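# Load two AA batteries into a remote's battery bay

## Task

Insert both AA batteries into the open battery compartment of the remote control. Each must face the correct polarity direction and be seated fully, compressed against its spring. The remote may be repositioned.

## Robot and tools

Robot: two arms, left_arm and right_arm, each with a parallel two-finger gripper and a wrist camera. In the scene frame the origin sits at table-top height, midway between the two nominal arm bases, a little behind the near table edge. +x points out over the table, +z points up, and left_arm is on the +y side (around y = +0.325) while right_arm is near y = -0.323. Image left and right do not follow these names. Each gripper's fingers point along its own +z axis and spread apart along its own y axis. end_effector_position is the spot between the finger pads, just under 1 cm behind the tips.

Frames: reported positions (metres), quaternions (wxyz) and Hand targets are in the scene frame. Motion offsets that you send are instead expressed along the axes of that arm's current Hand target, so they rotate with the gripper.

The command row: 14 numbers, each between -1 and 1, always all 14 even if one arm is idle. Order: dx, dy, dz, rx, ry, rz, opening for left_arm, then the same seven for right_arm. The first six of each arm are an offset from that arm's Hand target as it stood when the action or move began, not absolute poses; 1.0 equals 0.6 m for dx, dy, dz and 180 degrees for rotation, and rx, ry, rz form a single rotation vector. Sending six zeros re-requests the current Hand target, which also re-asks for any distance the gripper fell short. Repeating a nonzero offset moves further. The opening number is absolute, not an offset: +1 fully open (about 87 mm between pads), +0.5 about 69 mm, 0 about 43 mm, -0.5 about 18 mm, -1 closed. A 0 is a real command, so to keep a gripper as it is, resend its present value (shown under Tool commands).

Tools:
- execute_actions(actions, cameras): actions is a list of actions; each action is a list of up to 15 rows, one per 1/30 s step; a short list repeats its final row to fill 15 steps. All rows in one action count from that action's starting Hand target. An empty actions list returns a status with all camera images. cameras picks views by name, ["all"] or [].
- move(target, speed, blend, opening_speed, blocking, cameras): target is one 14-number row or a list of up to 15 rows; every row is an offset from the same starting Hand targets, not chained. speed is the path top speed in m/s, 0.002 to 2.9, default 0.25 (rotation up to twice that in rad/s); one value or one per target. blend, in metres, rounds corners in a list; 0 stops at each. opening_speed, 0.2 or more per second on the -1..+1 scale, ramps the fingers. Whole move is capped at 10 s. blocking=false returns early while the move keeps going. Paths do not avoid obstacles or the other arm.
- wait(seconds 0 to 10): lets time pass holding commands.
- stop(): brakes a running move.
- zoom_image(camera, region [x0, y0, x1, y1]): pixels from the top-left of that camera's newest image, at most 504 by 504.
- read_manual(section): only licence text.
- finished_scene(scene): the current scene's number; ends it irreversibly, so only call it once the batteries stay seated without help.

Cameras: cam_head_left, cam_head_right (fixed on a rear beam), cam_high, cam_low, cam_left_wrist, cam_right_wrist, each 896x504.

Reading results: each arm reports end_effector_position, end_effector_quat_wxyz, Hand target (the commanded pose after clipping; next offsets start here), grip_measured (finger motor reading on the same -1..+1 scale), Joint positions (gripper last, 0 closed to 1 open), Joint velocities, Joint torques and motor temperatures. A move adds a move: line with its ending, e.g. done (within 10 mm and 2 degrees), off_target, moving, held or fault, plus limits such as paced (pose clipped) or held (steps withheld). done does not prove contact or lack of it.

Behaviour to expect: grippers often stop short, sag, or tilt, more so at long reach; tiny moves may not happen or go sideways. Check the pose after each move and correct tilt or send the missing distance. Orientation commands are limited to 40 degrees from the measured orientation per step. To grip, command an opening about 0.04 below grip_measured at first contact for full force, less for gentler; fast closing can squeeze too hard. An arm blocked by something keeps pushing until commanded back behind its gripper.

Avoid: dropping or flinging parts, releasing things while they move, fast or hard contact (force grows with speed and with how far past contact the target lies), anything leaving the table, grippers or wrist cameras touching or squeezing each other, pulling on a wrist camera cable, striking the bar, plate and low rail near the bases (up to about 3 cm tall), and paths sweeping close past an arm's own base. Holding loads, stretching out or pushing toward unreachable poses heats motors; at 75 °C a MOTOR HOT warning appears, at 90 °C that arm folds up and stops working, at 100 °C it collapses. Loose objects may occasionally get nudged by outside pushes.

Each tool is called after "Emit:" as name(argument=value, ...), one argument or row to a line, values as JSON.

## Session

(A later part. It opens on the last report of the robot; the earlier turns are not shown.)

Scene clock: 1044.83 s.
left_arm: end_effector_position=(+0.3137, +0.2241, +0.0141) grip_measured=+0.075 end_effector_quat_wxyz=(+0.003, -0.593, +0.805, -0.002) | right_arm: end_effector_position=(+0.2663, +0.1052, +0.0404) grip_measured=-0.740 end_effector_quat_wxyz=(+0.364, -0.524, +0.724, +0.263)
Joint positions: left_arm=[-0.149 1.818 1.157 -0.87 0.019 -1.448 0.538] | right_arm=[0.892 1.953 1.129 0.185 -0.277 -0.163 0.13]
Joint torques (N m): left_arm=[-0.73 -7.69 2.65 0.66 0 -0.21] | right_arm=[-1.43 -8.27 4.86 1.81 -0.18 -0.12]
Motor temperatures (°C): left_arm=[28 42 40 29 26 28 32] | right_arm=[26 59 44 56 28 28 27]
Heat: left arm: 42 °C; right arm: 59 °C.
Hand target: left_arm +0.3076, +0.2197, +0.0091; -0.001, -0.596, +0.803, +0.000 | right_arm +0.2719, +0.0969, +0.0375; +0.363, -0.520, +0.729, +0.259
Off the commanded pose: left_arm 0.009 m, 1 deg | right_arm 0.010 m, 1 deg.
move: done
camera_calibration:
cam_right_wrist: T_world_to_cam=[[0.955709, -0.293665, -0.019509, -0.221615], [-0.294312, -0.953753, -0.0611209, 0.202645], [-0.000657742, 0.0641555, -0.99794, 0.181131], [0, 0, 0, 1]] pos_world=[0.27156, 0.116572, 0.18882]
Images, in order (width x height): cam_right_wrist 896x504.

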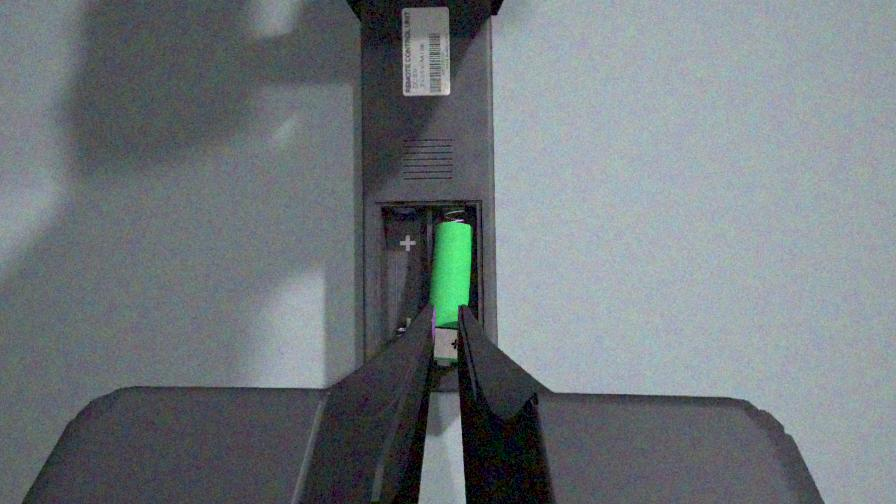

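Emit:
move(
  target=[0, 0, 0, 0, 0, 0, 0.0, 0.03, -0.0038, 0.0102, 0, 0, 0, -0.74],
  speed=0.04,
  cameras=["cam_right_wrist"],
)

Emit:
zoom_image(
  camera="cam_right_wrist",
  region=[340, 150, 560, 450],
)

Scene clock: 1052.80 s.
left_arm: end_effector_position=(+0.3137, +0.2241, +0.0141) grip_measured=+0.075 end_effector_quat_wxyz=(+0.003, -0.593, +0.805, -0.002) | right_arm: end_effector_position=(+0.2667, +0.1066, +0.0397) grip_measured=-0.740 end_effector_quat_wxyz=(+0.381, -0.522, +0.711, +0.276)
Joint positions: left_arm=[-0.149 1.818 1.157 -0.87 0.019 -1.448 0.538] | right_arm=[0.887 1.953 1.083 0.279 -0.294 -0.163 0.13]
Joint torques (N m): left_arm=[-0.72 -7.76 2.67 0.67 0.02 -0.22] | right_arm=[-1.63 -6.27 4.36 1.62 -0.07 -0.17]
Motor temperatures (°C): left_arm=[28 42 40 29 26 28 32] | right_arm=[26 59 43 56 28 28 27]
Heat: left arm: 42 °C; right arm: 59 °C.
Hand target: left_arm +0.3076, +0.2197, +0.0091; -0.001, -0.596, +0.803, +0.000 | right_arm +0.2721, +0.0905, +0.0194; +0.363, -0.520, +0.729, +0.259
Off the commanded pose: left_arm 0.009 m, 1 deg | right_arm 0.026 m, 4 deg.
move: off_target (right_arm)
camera_calibration:
cam_right_wrist: T_world_to_cam=[[0.959142, -0.282645, -0.0125759, -0.223974], [-0.282301, -0.953132, -0.108835, 0.202694], [0.0187751, 0.107938, -0.99398, 0.170329], [0, 0, 0, 1]] pos_world=[0.268846, 0.111504, 0.188547]
Images, in order (width x height): cam_right_wrist 896x504.

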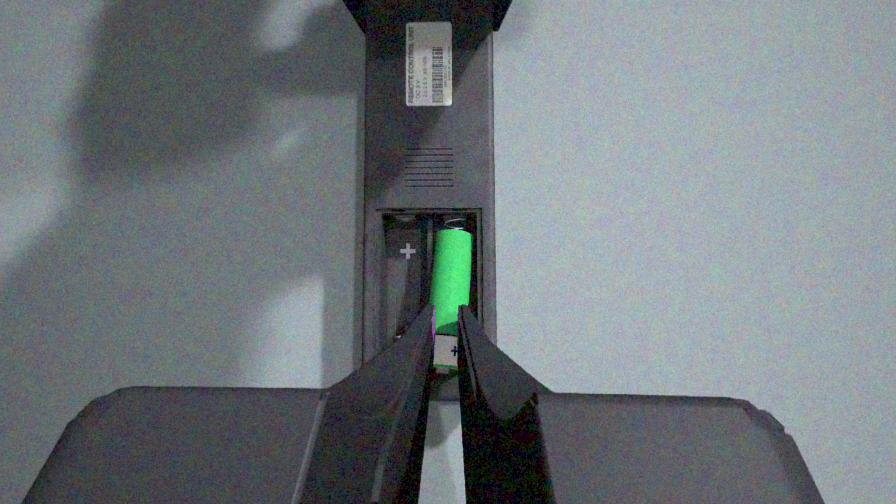

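Scaled by 1.680 from the camera's 896x504 image, which has a finer 1280x720 frame.

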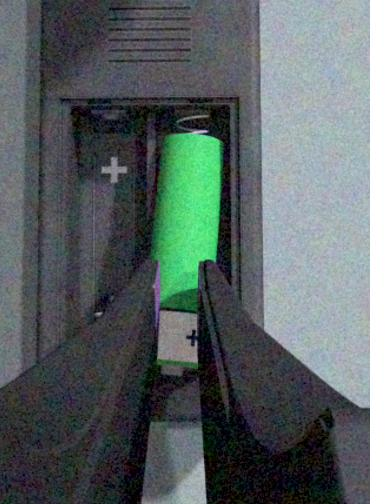

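Emit:
move(
  target=[
    [0, 0, 0, 0, 0, 0, 0.0, -0.081, 0.011, -0.0603, 0, 0, 0, -0.74],
    [0, 0, 0, 0, 0, 0, 0.0, -0.0353, 0.0107, -0.0653, 0, 0, 0, -1],
  ],
  speed=0.08,
  opening_speed=0.6,
  cameras=["cam_right_wrist"],
)

Emit:
zoom_image(
  camera="cam_right_wrist",
  region=[340, 150, 560, 450],
)

Scene clock: 1075.67 s.
left_arm: end_effector_position=(+0.3136, +0.2236, +0.0141) grip_measured=+0.075 end_effector_quat_wxyz=(+0.003, -0.593, +0.805, -0.002) | right_arm: end_effector_position=(+0.2459, +0.0676, +0.0344) grip_measured=-0.994 end_effector_quat_wxyz=(+0.319, -0.525, +0.748, +0.251)
Joint positions: left_arm=[-0.151 1.818 1.157 -0.87 0.019 -1.45 0.538] | right_arm=[0.873 1.858 1.04 0.074 -0.294 -0.166 0.003]
Joint torques (N m): left_arm=[-0.7 -7.71 2.65 0.63 -0.01 -0.22] | right_arm=[-0.95 -10.39 6.16 2.21 -0.11 -0.18]
Motor temperatures (°C): left_arm=[28 42 40 29 26 28 32] | right_arm=[26 57 42 55 28 28 27]
Heat: left arm: 42 °C; right arm: 57 °C.
Hand target: left_arm +0.3076, +0.2197, +0.0091; +0.000, -0.596, +0.803, +0.000 | right_arm +0.2600, +0.0751, +0.0600; +0.363, -0.520, +0.729, +0.259
Off the commanded pose: left_arm 0.009 m, 1 deg | right_arm 0.030 m, 6 deg.
move: off_target (right_arm); target 2's new opening was sent with right_arm's hand 0.030 m and 6 deg from that target
camera_calibration:
cam_right_wrist: T_world_to_cam=[[0.95057, -0.304212, -0.0622186, -0.20988], [-0.302619, -0.952511, 0.033827, 0.159136], [-0.0695544, -0.0133265, -0.997489, 0.199703], [0, 0, 0, 1]] pos_world=[0.261553, 0.0903925, 0.18076]
Images, in order (width x height): cam_right_wrist 896x504.

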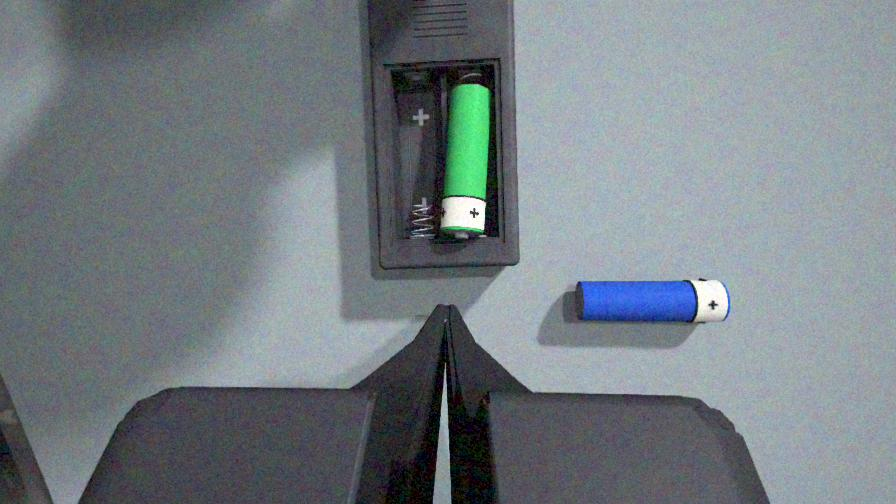

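Scaled by 1.680 from the camera's 896x504 image, which has a finer 1280x720 frame.

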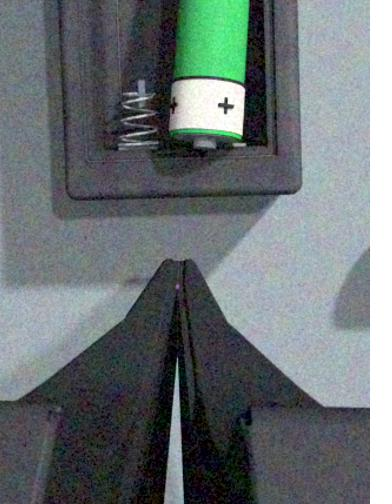

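Emit:
zoom_image(
  camera="cam_right_wrist",
  region=[370, 180, 530, 280],
)

Scaled by 3.150 from the camera's 896x504 image, which has a finer 1280x720 frame.

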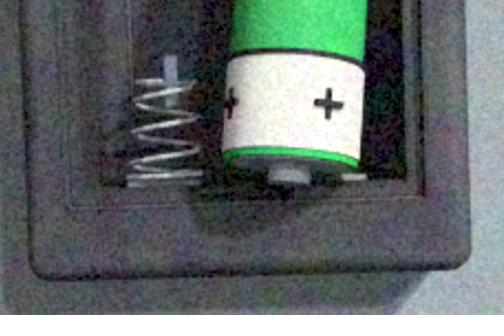

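Emit:
move(
  target=[0, 0, 0, 0, 0, 0, 0.0, -0.022, -0.0082, 0.018, 0, 0, 0, -1],
  speed=0.06,
  cameras=["cam_right_wrist"],
)

Emit:
zoom_image(
  camera="cam_right_wrist",
  region=[370, 220, 530, 320],
)

Scene clock: 1103.47 s.
left_arm: end_effector_position=(+0.3136, +0.2236, +0.0141) grip_measured=+0.075 end_effector_quat_wxyz=(+0.003, -0.593, +0.805, -0.002) | right_arm: end_effector_position=(+0.2557, +0.0812, +0.0478) grip_measured=-0.994 end_effector_quat_wxyz=(+0.336, -0.524, +0.739, +0.257)
Joint positions: left_arm=[-0.151 1.818 1.157 -0.87 0.019 -1.45 0.538] | right_arm=[0.873 1.872 1.094 0.074 -0.294 -0.166 0.003]
Joint torques (N m): left_arm=[-0.7 -7.79 2.62 0.67 0 -0.21] | right_arm=[-0.81 -7.71 9.39 1.92 -0.1 -0.17]
Motor temperatures (°C): left_arm=[28 42 39 29 26 28 32] | right_arm=[26 61 43 56 28 28 27]
Heat: left arm: 42 °C; right arm: 61 °C.
Hand target: left_arm +0.3076, +0.2197, +0.0091; +0.000, -0.596, +0.803, +0.000 | right_arm +0.2701, +0.0892, +0.0640; +0.363, -0.520, +0.729, +0.259
Off the commanded pose: left_arm 0.009 m, 1 deg | right_arm 0.023 m, 3 deg.
move: off_target (right_arm)
camera_calibration:
cam_right_wrist: T_world_to_cam=[[0.952406, -0.300929, -0.0486248, -0.215594], [-0.301452, -0.953474, -0.00364828, 0.176137], [-0.0452646, 0.0181327, -0.99881, 0.205192], [0, 0, 0, 1]] pos_world=[0.267718, 0.0993431, 0.195108]
Images, in order (width x height): cam_right_wrist 896x504.

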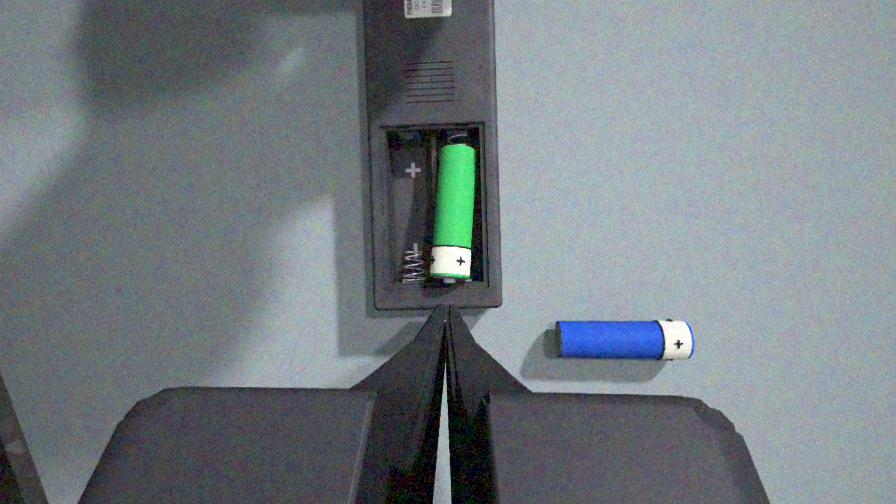

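Scaled by 3.150 from the camera's 896x504 image, which has a finer 1280x720 frame.

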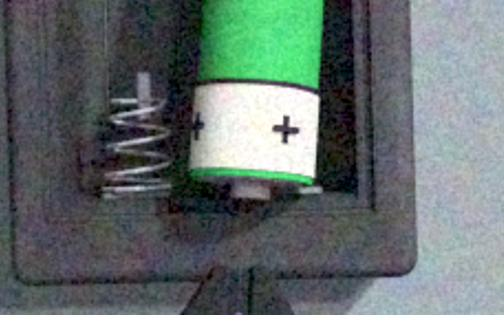

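Emit:
move(
  target=[0.01, 0, 0, 0, 0, 0, 0.0, 0.01, -0.0003, 0.0367, 0, 0, 0, -1],
  speed=0.05,
  cameras=["cam_right_wrist"],
)

Emit:
zoom_image(
  camera="cam_right_wrist",
  region=[370, 220, 530, 380],
)

Scene clock: 1112.27 s.
left_arm: end_effector_position=(+0.3143, +0.2219, +0.0144) grip_measured=+0.075 end_effector_quat_wxyz=(+0.005, -0.600, +0.800, -0.001) | right_arm: end_effector_position=(+0.2613, +0.0817, +0.0356) grip_measured=-0.994 end_effector_quat_wxyz=(+0.328, -0.522, +0.746, +0.252)
Joint positions: left_arm=[-0.157 1.817 1.157 -0.87 0.016 -1.473 0.538] | right_arm=[0.866 1.917 1.115 0.074 -0.294 -0.166 0.003]
Joint torques (N m): left_arm=[-1.81 -7.76 2.39 0.65 0.04 -0.17] | right_arm=[0.36 -5.57 9.68 2.4 0.01 -0.09]
Motor temperatures (°C): left_arm=[28 42 39 29 26 28 32] | right_arm=[26 58 43 56 28 28 27]
Heat: left arm: 42 °C; right arm: 58 °C.
Hand target: left_arm +0.3059, +0.2139, +0.0091; +0.000, -0.596, +0.803, +0.000 | right_arm +0.2748, +0.1023, +0.0460; +0.363, -0.520, +0.729, +0.259
Off the commanded pose: left_arm 0.013 m, 1 deg | right_arm 0.027 m, 5 deg.
move: off_target (left_arm, right_arm)
camera_calibration:
cam_right_wrist: T_world_to_cam=[[0.949071, -0.310002, -0.0562419, -0.219499], [-0.309493, -0.950736, 0.0177609, 0.179366], [-0.0589771, 0.000550162, -0.998259, 0.198314], [0, 0, 0, 1]] pos_world=[0.275528, 0.102376, 0.182438]
Images, in order (width x height): cam_right_wrist 896x504.

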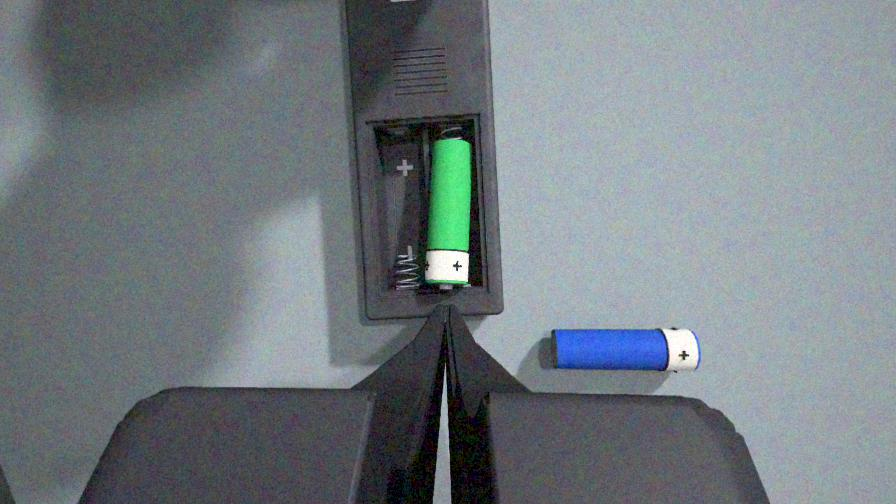

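Scaled by 3.150 from the camera's 896x504 image, which has a finer 1280x720 frame.

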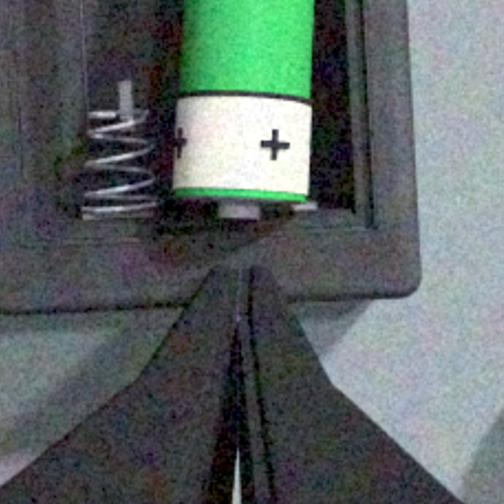

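Emit:
move(
  target=[0.005, 0, 0, 0, 0, 0, 0.0, -0.0092, 0.001, 0.018, 0, 0, 0, -1],
  speed=0.05,
  cameras=["cam_right_wrist"],
)

Emit:
zoom_image(
  camera="cam_right_wrist",
  region=[370, 220, 530, 380],
)

Scene clock: 1123.77 s.
left_arm: end_effector_position=(+0.3177, +0.2294, +0.0141) grip_measured=+0.075 end_effector_quat_wxyz=(+0.024, -0.607, +0.794, +0.011) | right_arm: end_effector_position=(+0.2693, +0.0899, +0.0361) grip_measured=-0.994 end_effector_quat_wxyz=(+0.333, -0.520, +0.746, +0.250)
Joint positions: left_arm=[-0.157 1.812 1.157 -0.867 -0.03 -1.491 0.538] | right_arm=[0.866 1.949 1.16 0.07 -0.286 -0.166 0.003]
Joint torques (N m): left_arm=[-2.52 -7.5 2.55 0.59 0.48 -0.1] | right_arm=[1.36 -5.22 10.19 2.37 0.03 -0.02]
Motor temperatures (°C): left_arm=[28 41 39 29 26 28 32] | right_arm=[26 55 43 57 28 28 27]
Heat: left arm: 41 °C; right arm: 57 °C.
Hand target: left_arm +0.3050, +0.2110, +0.0091; -0.001, -0.596, +0.803, +0.000 | right_arm +0.2781, +0.1138, +0.0438; +0.363, -0.520, +0.729, +0.259
Off the commanded pose: left_arm 0.023 m, 3 deg | right_arm 0.027 m, 4 deg.
move: off_target (left_arm, right_arm)
camera_calibration:
cam_right_wrist: T_world_to_cam=[[0.947864, -0.314948, -0.0485846, -0.224025], [-0.31476, -0.949099, 0.0116863, 0.19119], [-0.0497922, 0.00421546, -0.998751, 0.196492], [0, 0, 0, 1]] pos_world=[0.282307, 0.110073, 0.183128]
Images, in order (width x height): cam_right_wrist 896x504.

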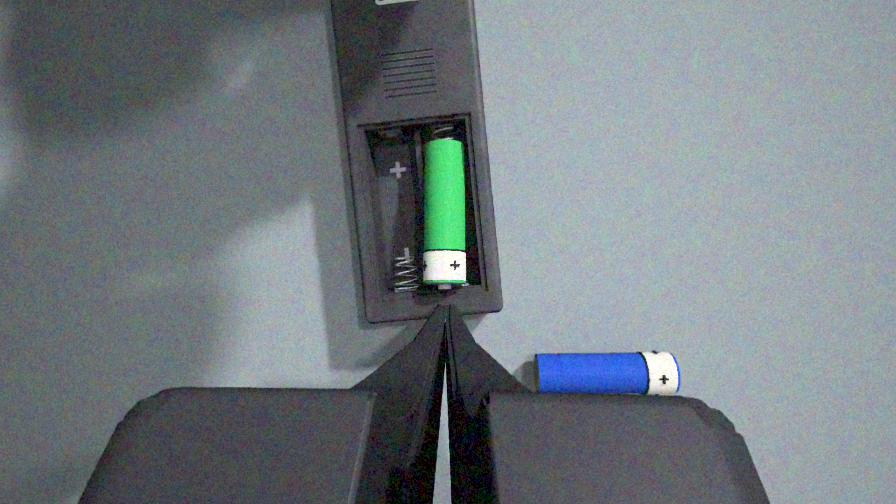

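Scaled by 3.150 from the camera's 896x504 image, which has a finer 1280x720 frame.

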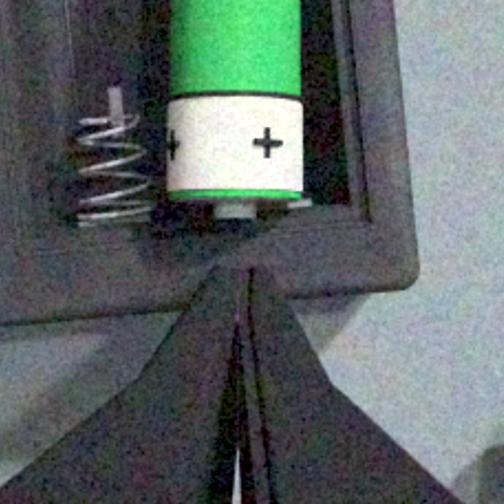

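Emit:
move(
  target=[0, 0, 0, 0, 0, 0, 0.0, -0.0105, 0.0004, -0.0398, 0, 0, 0, -1],
  speed=0.05,
  cameras=["cam_right_wrist"],
)

Emit:
zoom_image(
  camera="cam_right_wrist",
  region=[370, 220, 530, 380],
)

Scene clock: 1141.37 s.
left_arm: end_effector_position=(+0.3178, +0.2294, +0.0141) grip_measured=+0.075 end_effector_quat_wxyz=(+0.024, -0.607, +0.794, +0.011) | right_arm: end_effector_position=(+0.2688, +0.0893, +0.0373) grip_measured=-0.994 end_effector_quat_wxyz=(+0.332, -0.520, +0.746, +0.250)
Joint positions: left_arm=[-0.157 1.812 1.157 -0.866 -0.03 -1.491 0.538] | right_arm=[0.866 1.944 1.16 0.064 -0.286 -0.166 0.003]
Joint torques (N m): left_arm=[-2.48 -7.56 2.43 0.6 0.46 -0.08] | right_arm=[0.17 -11.14 7.27 1.93 -0.09 -0.1]
Motor temperatures (°C): left_arm=[28 41 39 29 26 28 32] | right_arm=[26 53 45 59 28 28 27]
Heat: left arm: 41 °C; right arm: 59 °C.
Hand target: left_arm +0.3050, +0.2110, +0.0091; -0.001, -0.596, +0.803, +0.000 | right_arm +0.2729, +0.0994, +0.0633; +0.363, -0.520, +0.729, +0.259
Off the commanded pose: left_arm 0.023 m, 3 deg | right_arm 0.028 m, 4 deg.
move: off_target (left_arm, right_arm)
camera_calibration:
cam_right_wrist: T_world_to_cam=[[0.947815, -0.315009, -0.0491537, -0.22362], [-0.314749, -0.949084, 0.0131408, 0.190304], [-0.0507905, 0.003016, -0.998705, 0.19808], [0, 0, 0, 1]] pos_world=[0.281909, 0.109575, 0.184331]
Images, in order (width x height): cam_right_wrist 896x504.

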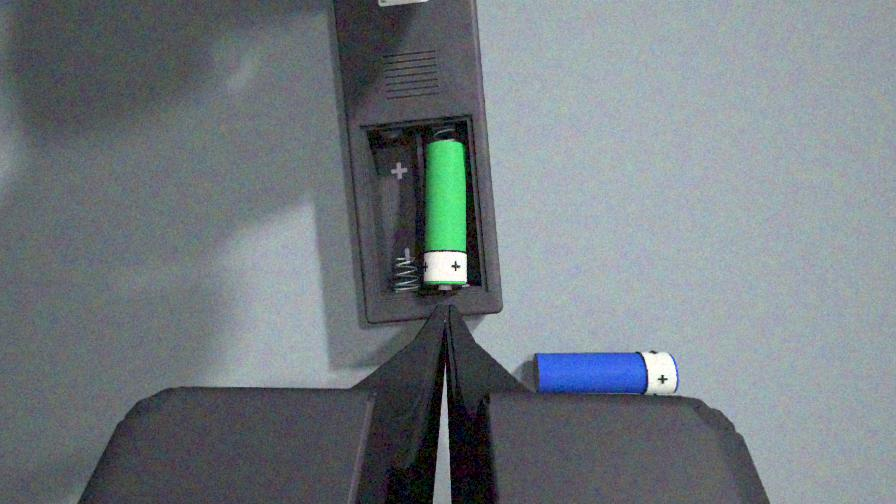

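Scaled by 3.150 from the camera's 896x504 image, which has a finer 1280x720 frame.

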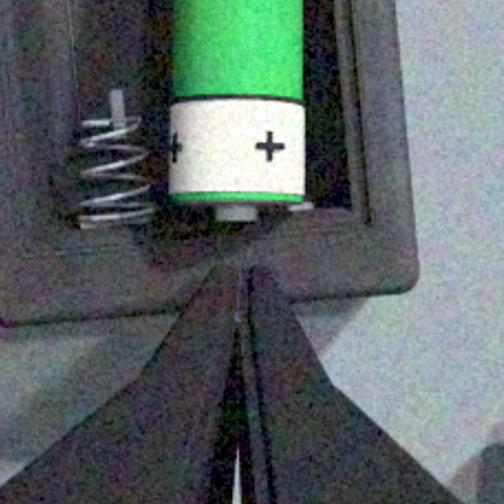

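Emit:
move(
  target=[0, 0, 0, 0, 0, 0, 0.0, -0.0207, 0.0008, 0.0052, 0, 0, 0, -1],
  speed=0.05,
  cameras=["cam_right_wrist"],
)

Emit:
zoom_image(
  camera="cam_right_wrist",
  region=[370, 220, 530, 380],
)

Scene clock: 1151.27 s.
left_arm: end_effector_position=(+0.3146, +0.2205, +0.0140) grip_measured=+0.075 end_effector_quat_wxyz=(+0.016, -0.600, +0.800, +0.005) | right_arm: end_effector_position=(+0.2672, +0.1015, +0.0487) grip_measured=-0.994 end_effector_quat_wxyz=(+0.340, -0.526, +0.737, +0.256)
Joint positions: left_arm=[-0.175 1.812 1.154 -0.865 -0.01 -1.491 0.538] | right_arm=[0.883 1.944 1.197 0.051 -0.286 -0.166 0.003]
Joint torques (N m): left_arm=[-1.02 -7.42 2.66 0.6 0.27 -0.11] | right_arm=[0.14 -9.94 9.58 1.66 0 -0.05]
Motor temperatures (°C): left_arm=[28 41 39 29 26 28 32] | right_arm=[26 56 45 59 28 28 27]
Heat: left arm: 41 °C; right arm: 59 °C.
Hand target: left_arm +0.3050, +0.2111, +0.0091; +0.000, -0.596, +0.803, +0.000 | right_arm +0.2757, +0.1090, +0.0713; +0.363, -0.520, +0.729, +0.259
Off the commanded pose: left_arm 0.014 m, 2 deg | right_arm 0.025 m, 3 deg.
move: off_target (left_arm, right_arm)
camera_calibration:
cam_right_wrist: T_world_to_cam=[[0.95383, -0.297501, -0.0412515, -0.221512], [-0.298101, -0.954491, -0.00911392, 0.198443], [-0.0366628, 0.0209902, -0.999107, 0.20371], [0, 0, 0, 1]] pos_world=[0.277909, 0.119237, 0.196199]
Images, in order (width x height): cam_right_wrist 896x504.

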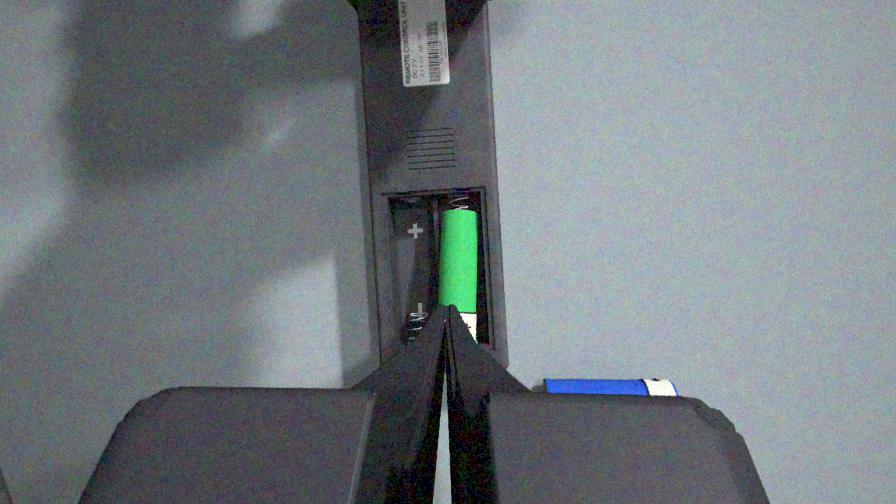

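Scaled by 3.150 from the camera's 896x504 image, which has a finer 1280x720 frame.

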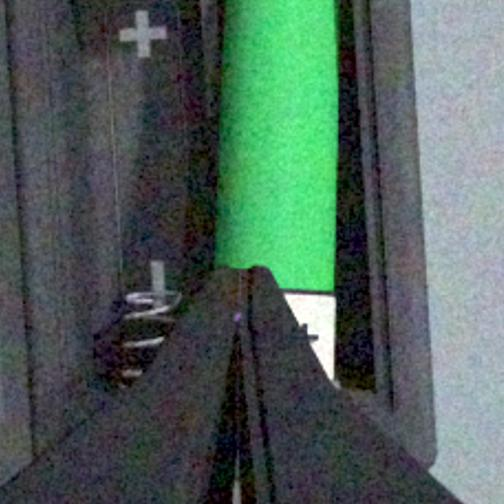

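Emit:
move(
  target=[0, 0, 0, 0, 0, 0, 0.0, 0.0398, -0.005, 0.0305, 0, 0, 0, -1],
  speed=0.06,
  cameras=["cam_right_wrist"],
)

Emit:
zoom_image(
  camera="cam_right_wrist",
  region=[370, 220, 530, 380],
)

Scene clock: 1161.30 s.
left_arm: end_effector_position=(+0.3146, +0.2205, +0.0140) grip_measured=+0.075 end_effector_quat_wxyz=(+0.016, -0.600, +0.800, +0.005) | right_arm: end_effector_position=(+0.2731, +0.1089, +0.0423) grip_measured=-0.994 end_effector_quat_wxyz=(+0.354, -0.524, +0.729, +0.261)
Joint positions: left_arm=[-0.175 1.812 1.154 -0.865 -0.01 -1.491 0.538] | right_arm=[0.883 1.978 1.192 0.123 -0.286 -0.166 0.003]
Joint torques (N m): left_arm=[-0.96 -7.46 2.71 0.6 0.28 -0.1] | right_arm=[-0.21 -7.82 5.52 2.05 -0.04 -0.08]
Motor temperatures (°C): left_arm=[28 41 38 29 26 28 32] | right_arm=[26 57 45 58 28 28 27]
Heat: left arm: 41 °C; right arm: 58 °C.
Hand target: left_arm +0.3050, +0.2111, +0.0091; +0.000, -0.596, +0.803, +0.000 | right_arm +0.2786, +0.1082, +0.0412; +0.363, -0.520, +0.729, +0.259
Off the commanded pose: left_arm 0.014 m, 2 deg | right_arm 0.006 m, 1 deg.
move: off_target (left_arm)
camera_calibration:
cam_right_wrist: T_world_to_cam=[[0.954909, -0.29538, -0.0299996, -0.226135], [-0.296432, -0.954195, -0.0405003, 0.208118], [-0.0166624, 0.0475669, -0.998729, 0.189048], [0, 0, 0, 1]] pos_world=[0.280781, 0.122796, 0.190452]
Images, in order (width x height): cam_right_wrist 896x504.

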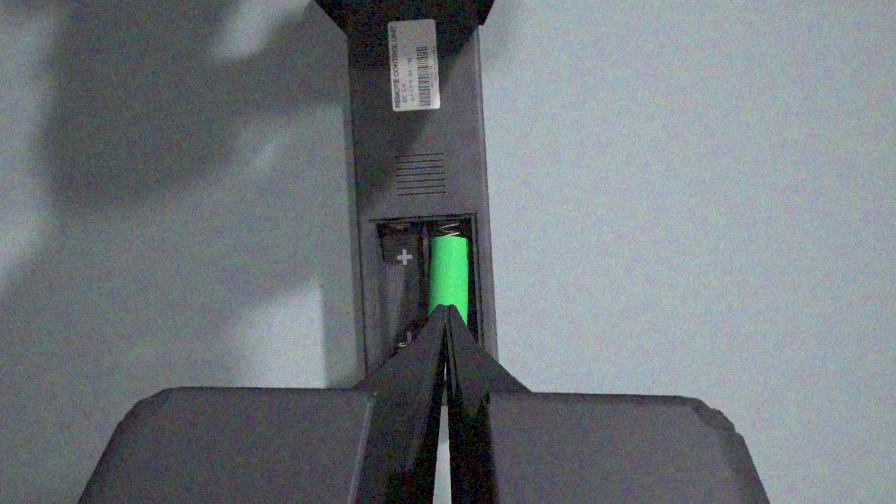

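Scaled by 3.150 from the camera's 896x504 image, which has a finer 1280x720 frame.

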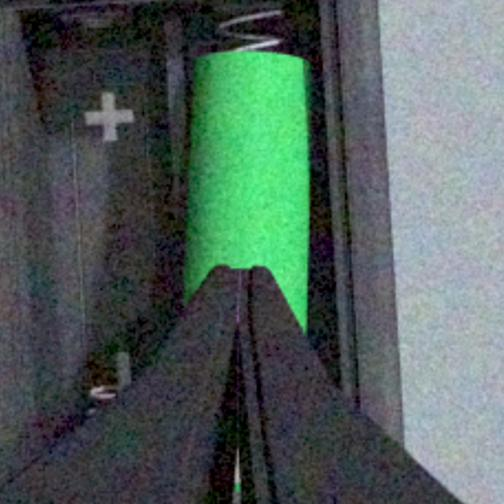

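Emit:
move(
  target=[0, 0, 0, 0, 0, 0, 0.0, -0.0262, -0.0033, -0.045, 0, 0, 0, -1],
  speed=0.06,
  cameras=["cam_right_wrist"],
)

Emit:
zoom_image(
  camera="cam_right_wrist",
  region=[370, 220, 530, 380],
)

Scene clock: 1172.53 s.
left_arm: end_effector_position=(+0.3146, +0.2205, +0.0140) grip_measured=+0.075 end_effector_quat_wxyz=(+0.016, -0.600, +0.800, +0.005) | right_arm: end_effector_position=(+0.2721, +0.1007, +0.0536) grip_measured=-0.994 end_effector_quat_wxyz=(+0.352, -0.521, +0.733, +0.258)
Joint positions: left_arm=[-0.175 1.812 1.154 -0.865 -0.01 -1.491 0.538] | right_arm=[0.873 1.933 1.184 0.078 -0.286 -0.166 0.003]
Joint torques (N m): left_arm=[-0.88 -7.43 2.7 0.59 0.26 -0.1] | right_arm=[-0.99 -11.15 6.34 1.57 -0.21 -0.17]
Motor temperatures (°C): left_arm=[28 41 38 29 26 28 32] | right_arm=[26 56 44 58 28 28 27]
Heat: left arm: 41 °C; right arm: 58 °C.
Hand target: left_arm +0.3050, +0.2111, +0.0091; +0.000, -0.596, +0.803, +0.000 | right_arm +0.2766, +0.0962, +0.0700; +0.363, -0.520, +0.729, +0.259
Off the commanded pose: left_arm 0.014 m, 2 deg | right_arm 0.018 m, 1 deg.
move: off_target (left_arm, right_arm)
camera_calibration:
cam_right_wrist: T_world_to_cam=[[0.951926, -0.304596, -0.0325209, -0.225375], [-0.305614, -0.951582, -0.0330379, 0.202234], [-0.0208831, 0.0413885, -0.998925, 0.202529], [0, 0, 0, 1]] pos_world=[0.280576, 0.115412, 0.201664]
Images, in order (width x height): cam_right_wrist 896x504.

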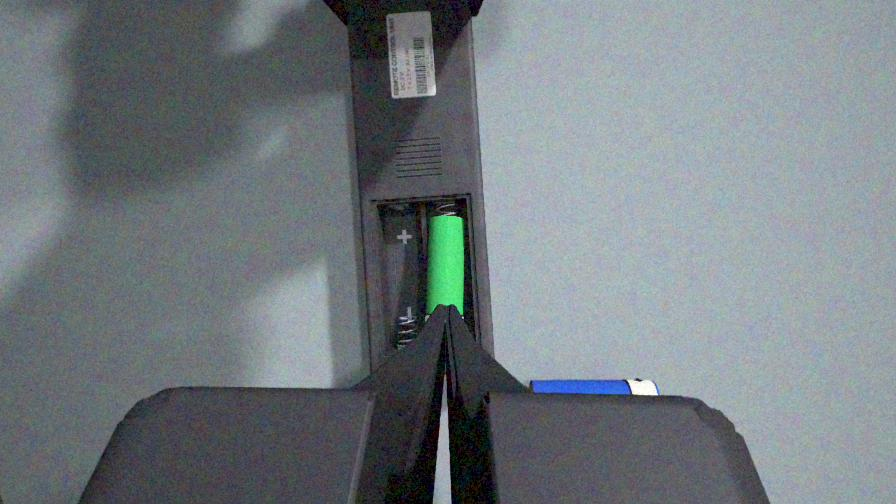

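Scaled by 3.150 from the camera's 896x504 image, which has a finer 1280x720 frame.

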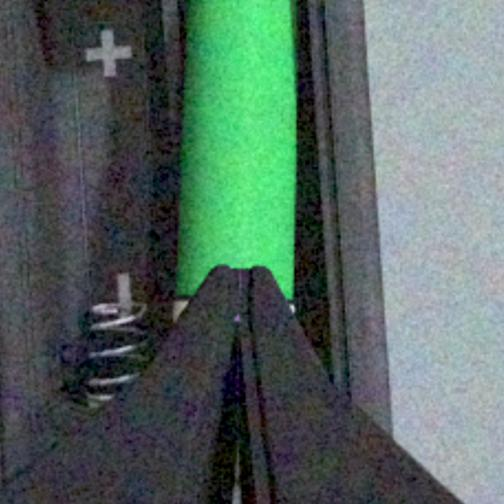

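Emit:
execute_actions(
  actions=[],
)

Scene clock: 1199.30 s.
left_arm: end_effector_position=(+0.3146, +0.2205, +0.0140) grip_measured=+0.075 end_effector_quat_wxyz=(+0.016, -0.600, +0.800, +0.005) | right_arm: end_effector_position=(+0.2721, +0.1007, +0.0536) grip_measured=-0.994 end_effector_quat_wxyz=(+0.352, -0.521, +0.733, +0.258)
Joint positions: left_arm=[-0.175 1.812 1.154 -0.865 -0.01 -1.491 0.538] | right_arm=[0.873 1.933 1.184 0.078 -0.286 -0.166 0.003]
Joint velocities: within noise
Joint torques (N m): left_arm=[-0.95 -7.5 2.67 0.6 0.29 -0.1] | right_arm=[-0.99 -11.17 6.34 1.58 -0.2 -0.17]
Motor temperatures (°C): left_arm=[28 41 38 29 26 28 32] | right_arm=[26 58 43 56 28 28 27]
Heat: left arm: 41 °C; right arm: 58 °C.
Hand target: left_arm +0.3050, +0.2111, +0.0091; +0.000, -0.596, +0.803, +0.000 | right_arm +0.2766, +0.0962, +0.0700; +0.363, -0.520, +0.729, +0.259
Tool commands: left_gripper/opening=+0.0 right_gripper/opening=-1.0
Off the commanded pose: left_arm 0.014 m, 2 deg | right_arm 0.018 m, 1 deg.
camera_calibration:
cam_left_wrist: T_world_to_cam=[[0.958849, -0.283917, 0.000439725, -0.237552], [-0.183753, -0.619391, 0.763276, 0.202855], [-0.216435, -0.731947, -0.646072, 0.380852], [0, 0, 0, 1]] pos_world=[0.347481, 0.336965, 0.0913275]
cam_right_wrist: T_world_to_cam=[[0.951926, -0.304596, -0.0325209, -0.225375], [-0.305614, -0.951582, -0.0330379, 0.202234], [-0.0208831, 0.0413885, -0.998925, 0.202529], [0, 0, 0, 1]] pos_world=[0.280576, 0.115412, 0.201664]

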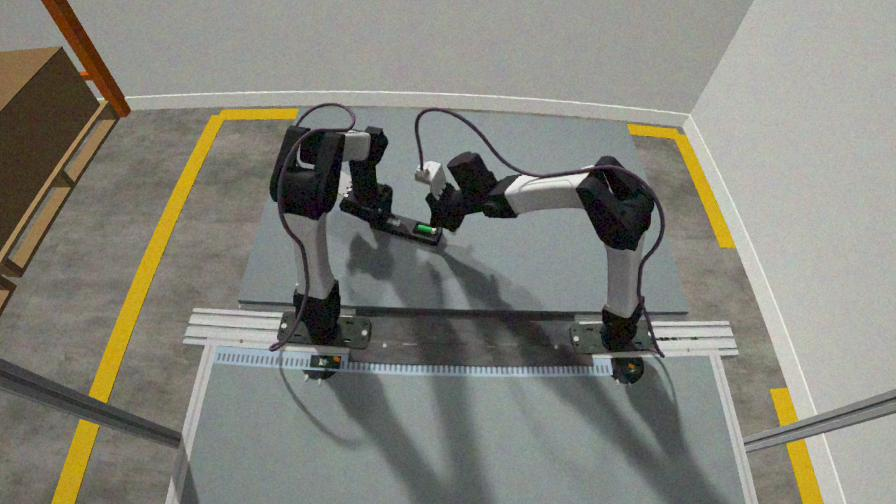

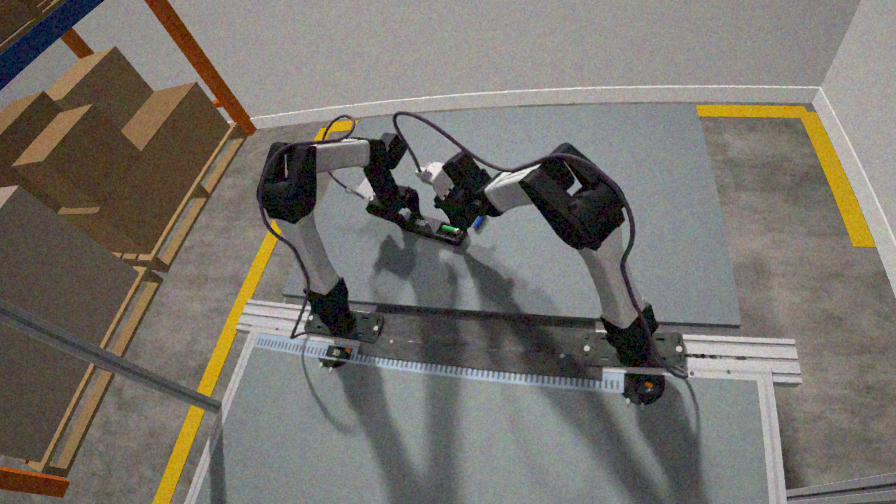

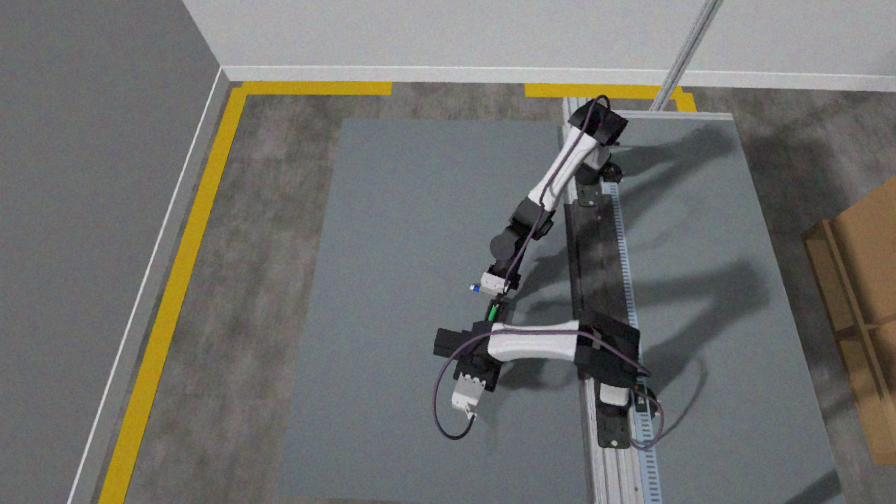

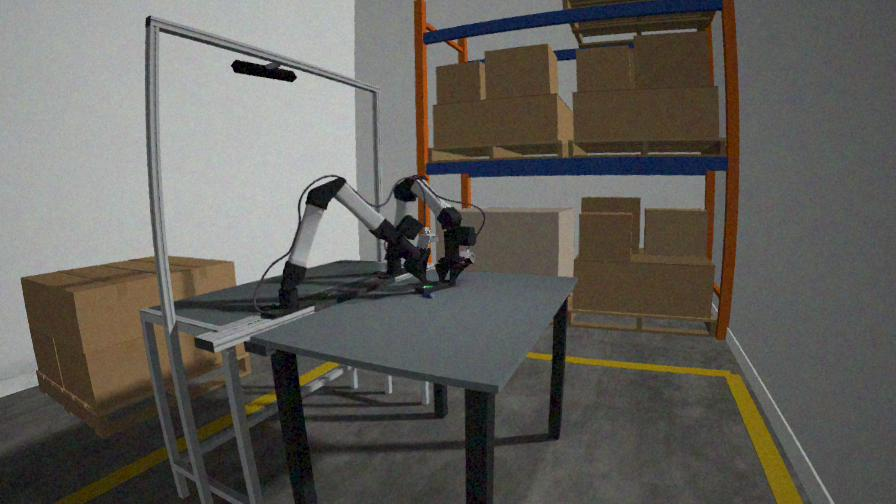

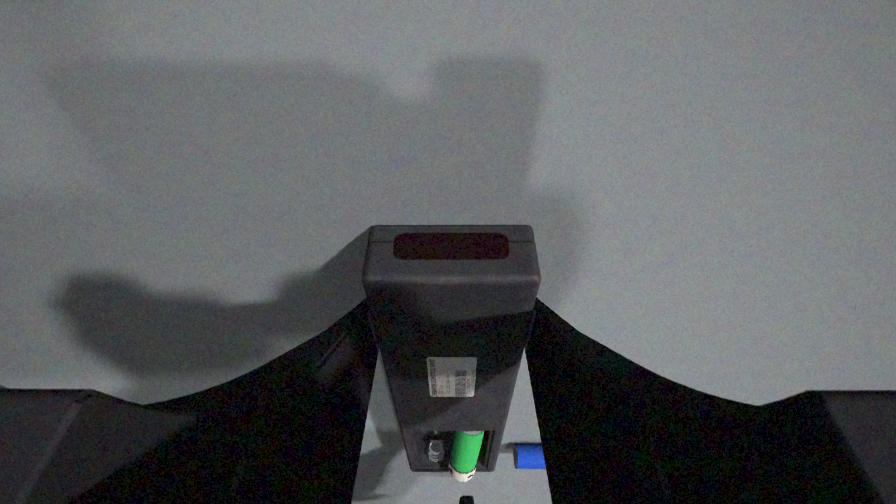

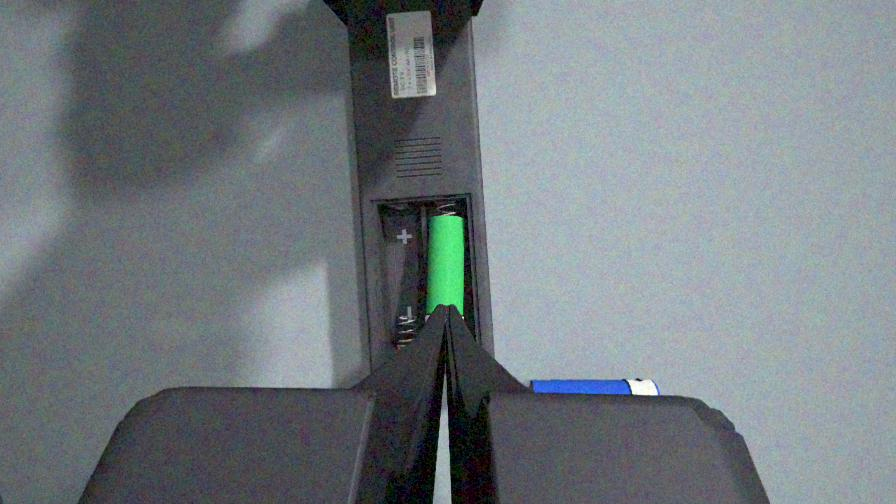

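Emit:
move(
  target=[0,0,0,0,0,0,0,0.0766,-0.001,0.037,0,0,0,-1],
  speed=0.06,
  cameras=["cam_right_wrist"],
)

Scene clock: 1217.37 s.
left_arm: end_effector_position=(+0.3146, +0.2205, +0.0140) grip_measured=+0.075 end_effector_quat_wxyz=(+0.016, -0.600, +0.800, +0.005) | right_arm: end_effector_position=(+0.2726, +0.1017, +0.0416) grip_measured=-0.994 end_effector_quat_wxyz=(+0.386, -0.518, +0.713, +0.273)
Joint positions: left_arm=[-0.175 1.812 1.154 -0.865 -0.01 -1.491 0.538] | right_arm=[0.872 1.946 1.075 0.284 -0.295 -0.167 0.003]
Joint torques (N m): left_arm=[-1.02 -7.45 2.73 0.58 0.3 -0.1] | right_arm=[-1.28 -6.15 4.31 1.59 -0.15 -0.19]
Motor temperatures (°C): left_arm=[28 41 38 29 26 28 32] | right_arm=[26 59 43 56 28 28 27]
Heat: left arm: 41 °C; right arm: 59 °C.
Hand target: left_arm +0.3050, +0.2111, +0.0091; +0.000, -0.596, +0.803, +0.000 | right_arm +0.2739, +0.0866, +0.0200; +0.363, -0.520, +0.729, +0.259
Off the commanded pose: left_arm 0.014 m, 2 deg | right_arm 0.026 m, 4 deg.
move: off_target (left_arm, right_arm)
camera_calibration:
cam_right_wrist: T_world_to_cam=[[0.955774, -0.294019, -0.00701404, -0.229176], [-0.292874, -0.949334, -0.113973, 0.202643], [0.0268516, 0.110987, -0.993459, 0.170163], [0, 0, 0, 1]] pos_world=[0.27382, 0.106108, 0.190538]
Images, in order (width x height): cam_right_wrist 896x504.

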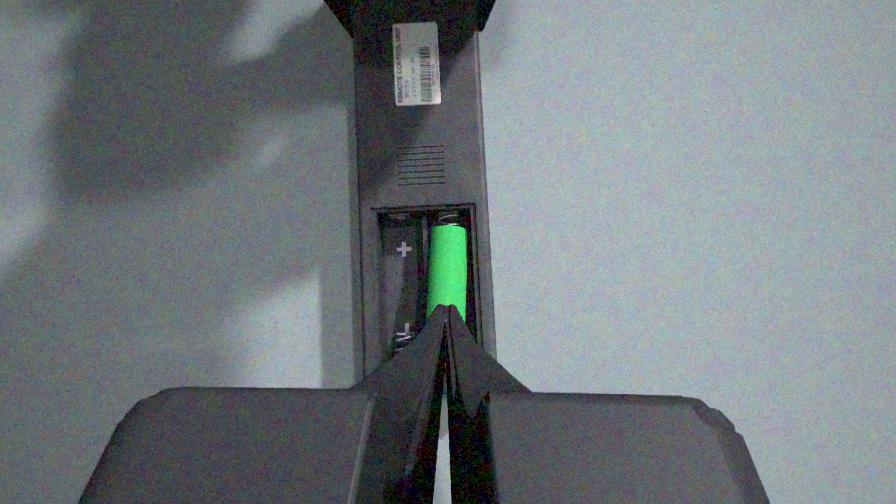

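Emit:
move(
  target=[0,0,0,0,0,0,0,0.0626,0,0.0477,0,0,0,-1],
  speed=0.06,
  cameras=["cam_right_wrist"],
)

Scene clock: 1224.27 s.
left_arm: end_effector_position=(+0.3141, +0.2202, +0.0137) grip_measured=+0.075 end_effector_quat_wxyz=(+0.015, -0.601, +0.799, +0.004) | right_arm: end_effector_position=(+0.2840, +0.1082, +0.0335) grip_measured=-0.995 end_effector_quat_wxyz=(+0.429, -0.510, +0.688, +0.288)
Joint positions: left_arm=[-0.175 1.812 1.152 -0.865 -0.008 -1.494 0.538] | right_arm=[0.858 2.003 1.019 0.501 -0.309 -0.169 0.003]
Joint torques (N m): left_arm=[-0.92 -7.38 2.78 0.62 0.25 -0.07] | right_arm=[-0.34 -2.24 3.49 1.19 0.08 -0.15]
Motor temperatures (°C): left_arm=[28 41 38 29 26 28 32] | right_arm=[26 57 42 56 28 28 27]
Heat: left arm: 41 °C; right arm: 57 °C.
Hand target: left_arm +0.3050, +0.2110, +0.0091; -0.001, -0.596, +0.803, +0.000 | right_arm +0.2739, +0.0868, -0.0272; +0.363, -0.520, +0.729, +0.259
Off the commanded pose: left_arm 0.014 m, 2 deg | right_arm 0.065 m, 10 deg.
move: off_target (left_arm, right_arm)
camera_calibration:
cam_right_wrist: T_world_to_cam=[[0.956142, -0.291861, 0.024697, -0.239597], [-0.280322, -0.936257, -0.211761, 0.209438], [0.0849275, 0.19555, -0.977009, 0.134803], [0, 0, 0, 1]] pos_world=[0.27635, 0.0997979, 0.181972]
Images, in order (width x height): cam_right_wrist 896x504.

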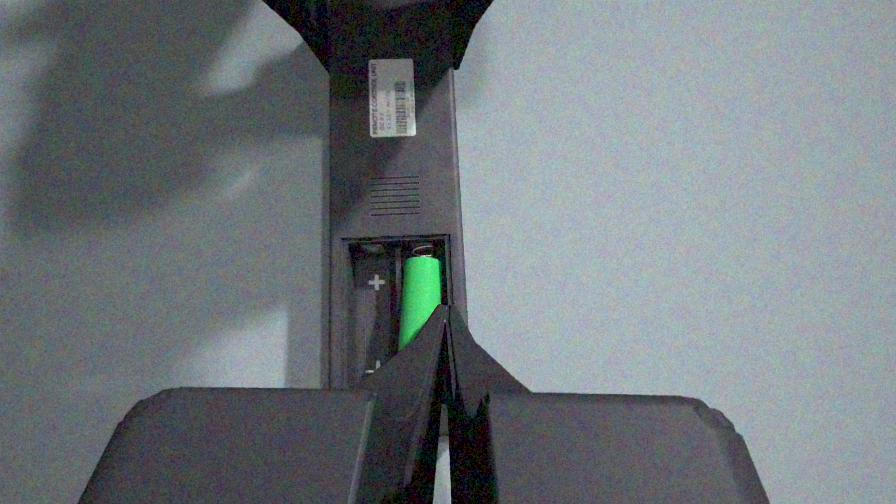

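Emit:
move(
  target=[0,0,0,0,0,0,0,-0.15,0,-0.10,0,0,0,-1],
  speed=0.15,
  cameras=["cam_right_wrist"],
)

Emit:
zoom_image(
  camera="cam_right_wrist",
  region=[300, 150, 600, 400],
)

Scene clock: 1237.37 s.
left_arm: end_effector_position=(+0.3122, +0.2165, +0.0134) grip_measured=+0.075 end_effector_quat_wxyz=(+0.010, -0.599, +0.801, +0.001) | right_arm: end_effector_position=(+0.2655, +0.0901, +0.0562) grip_measured=-0.994 end_effector_quat_wxyz=(+0.340, -0.523, +0.737, +0.259)
Joint positions: left_arm=[-0.181 1.812 1.149 -0.864 0.003 -1.494 0.538] | right_arm=[0.866 1.897 1.16 0.041 -0.301 -0.17 0.003]
Joint torques (N m): left_arm=[-0.43 -7.41 2.92 0.59 0.15 -0.06] | right_arm=[-0.76 -10.37 9.39 1.55 -0.09 -0.16]
Heat: left arm: 41 °C; right arm: 54 °C.
Hand target: left_arm +0.3050, +0.2111, +0.0091; +0.000, -0.596, +0.803, +0.000 | right_arm +0.2760, +0.0927, +0.0807; +0.363, -0.520, +0.729, +0.259
Off the commanded pose: left_arm 0.010 m, 1 deg | right_arm 0.027 m, 3 deg.
move: off_target (right_arm)
camera_calibration:
cam_right_wrist: T_world_to_cam=[[0.952841, -0.299803, -0.0470459, -0.222148], [-0.30068, -0.953641, -0.0126721, 0.188009], [-0.0410657, 0.0262202, -0.998812, 0.212115], [0, 0, 0, 1]] pos_world=[0.276912, 0.10713, 0.203795]
Images, in order (width x height): cam_right_wrist 896x504.

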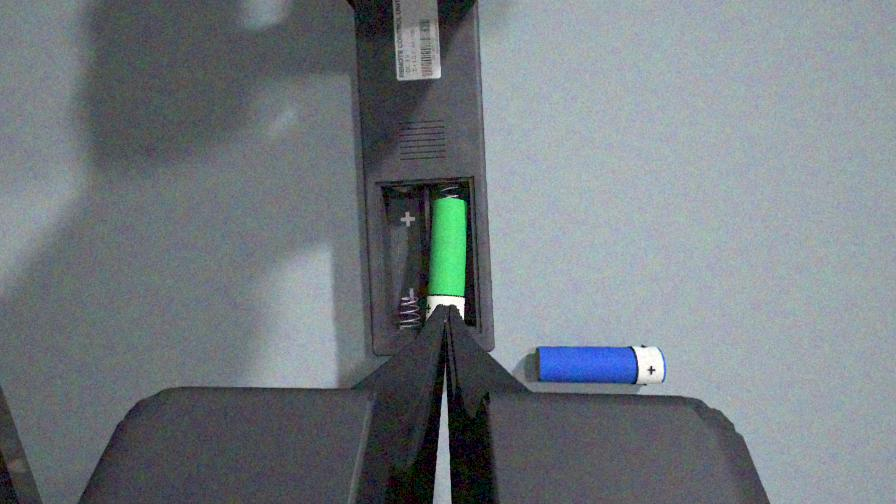

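Scaled by 1.680 from the camera's 896x504 image, which has a finer 1280x720 frame.

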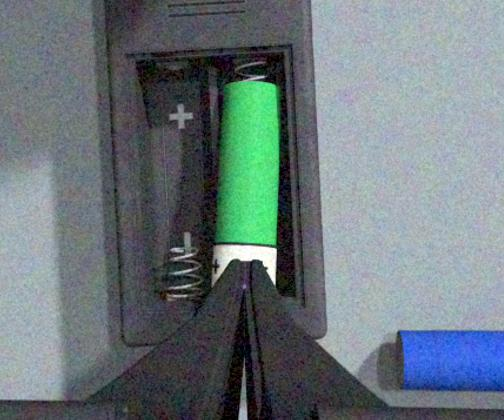

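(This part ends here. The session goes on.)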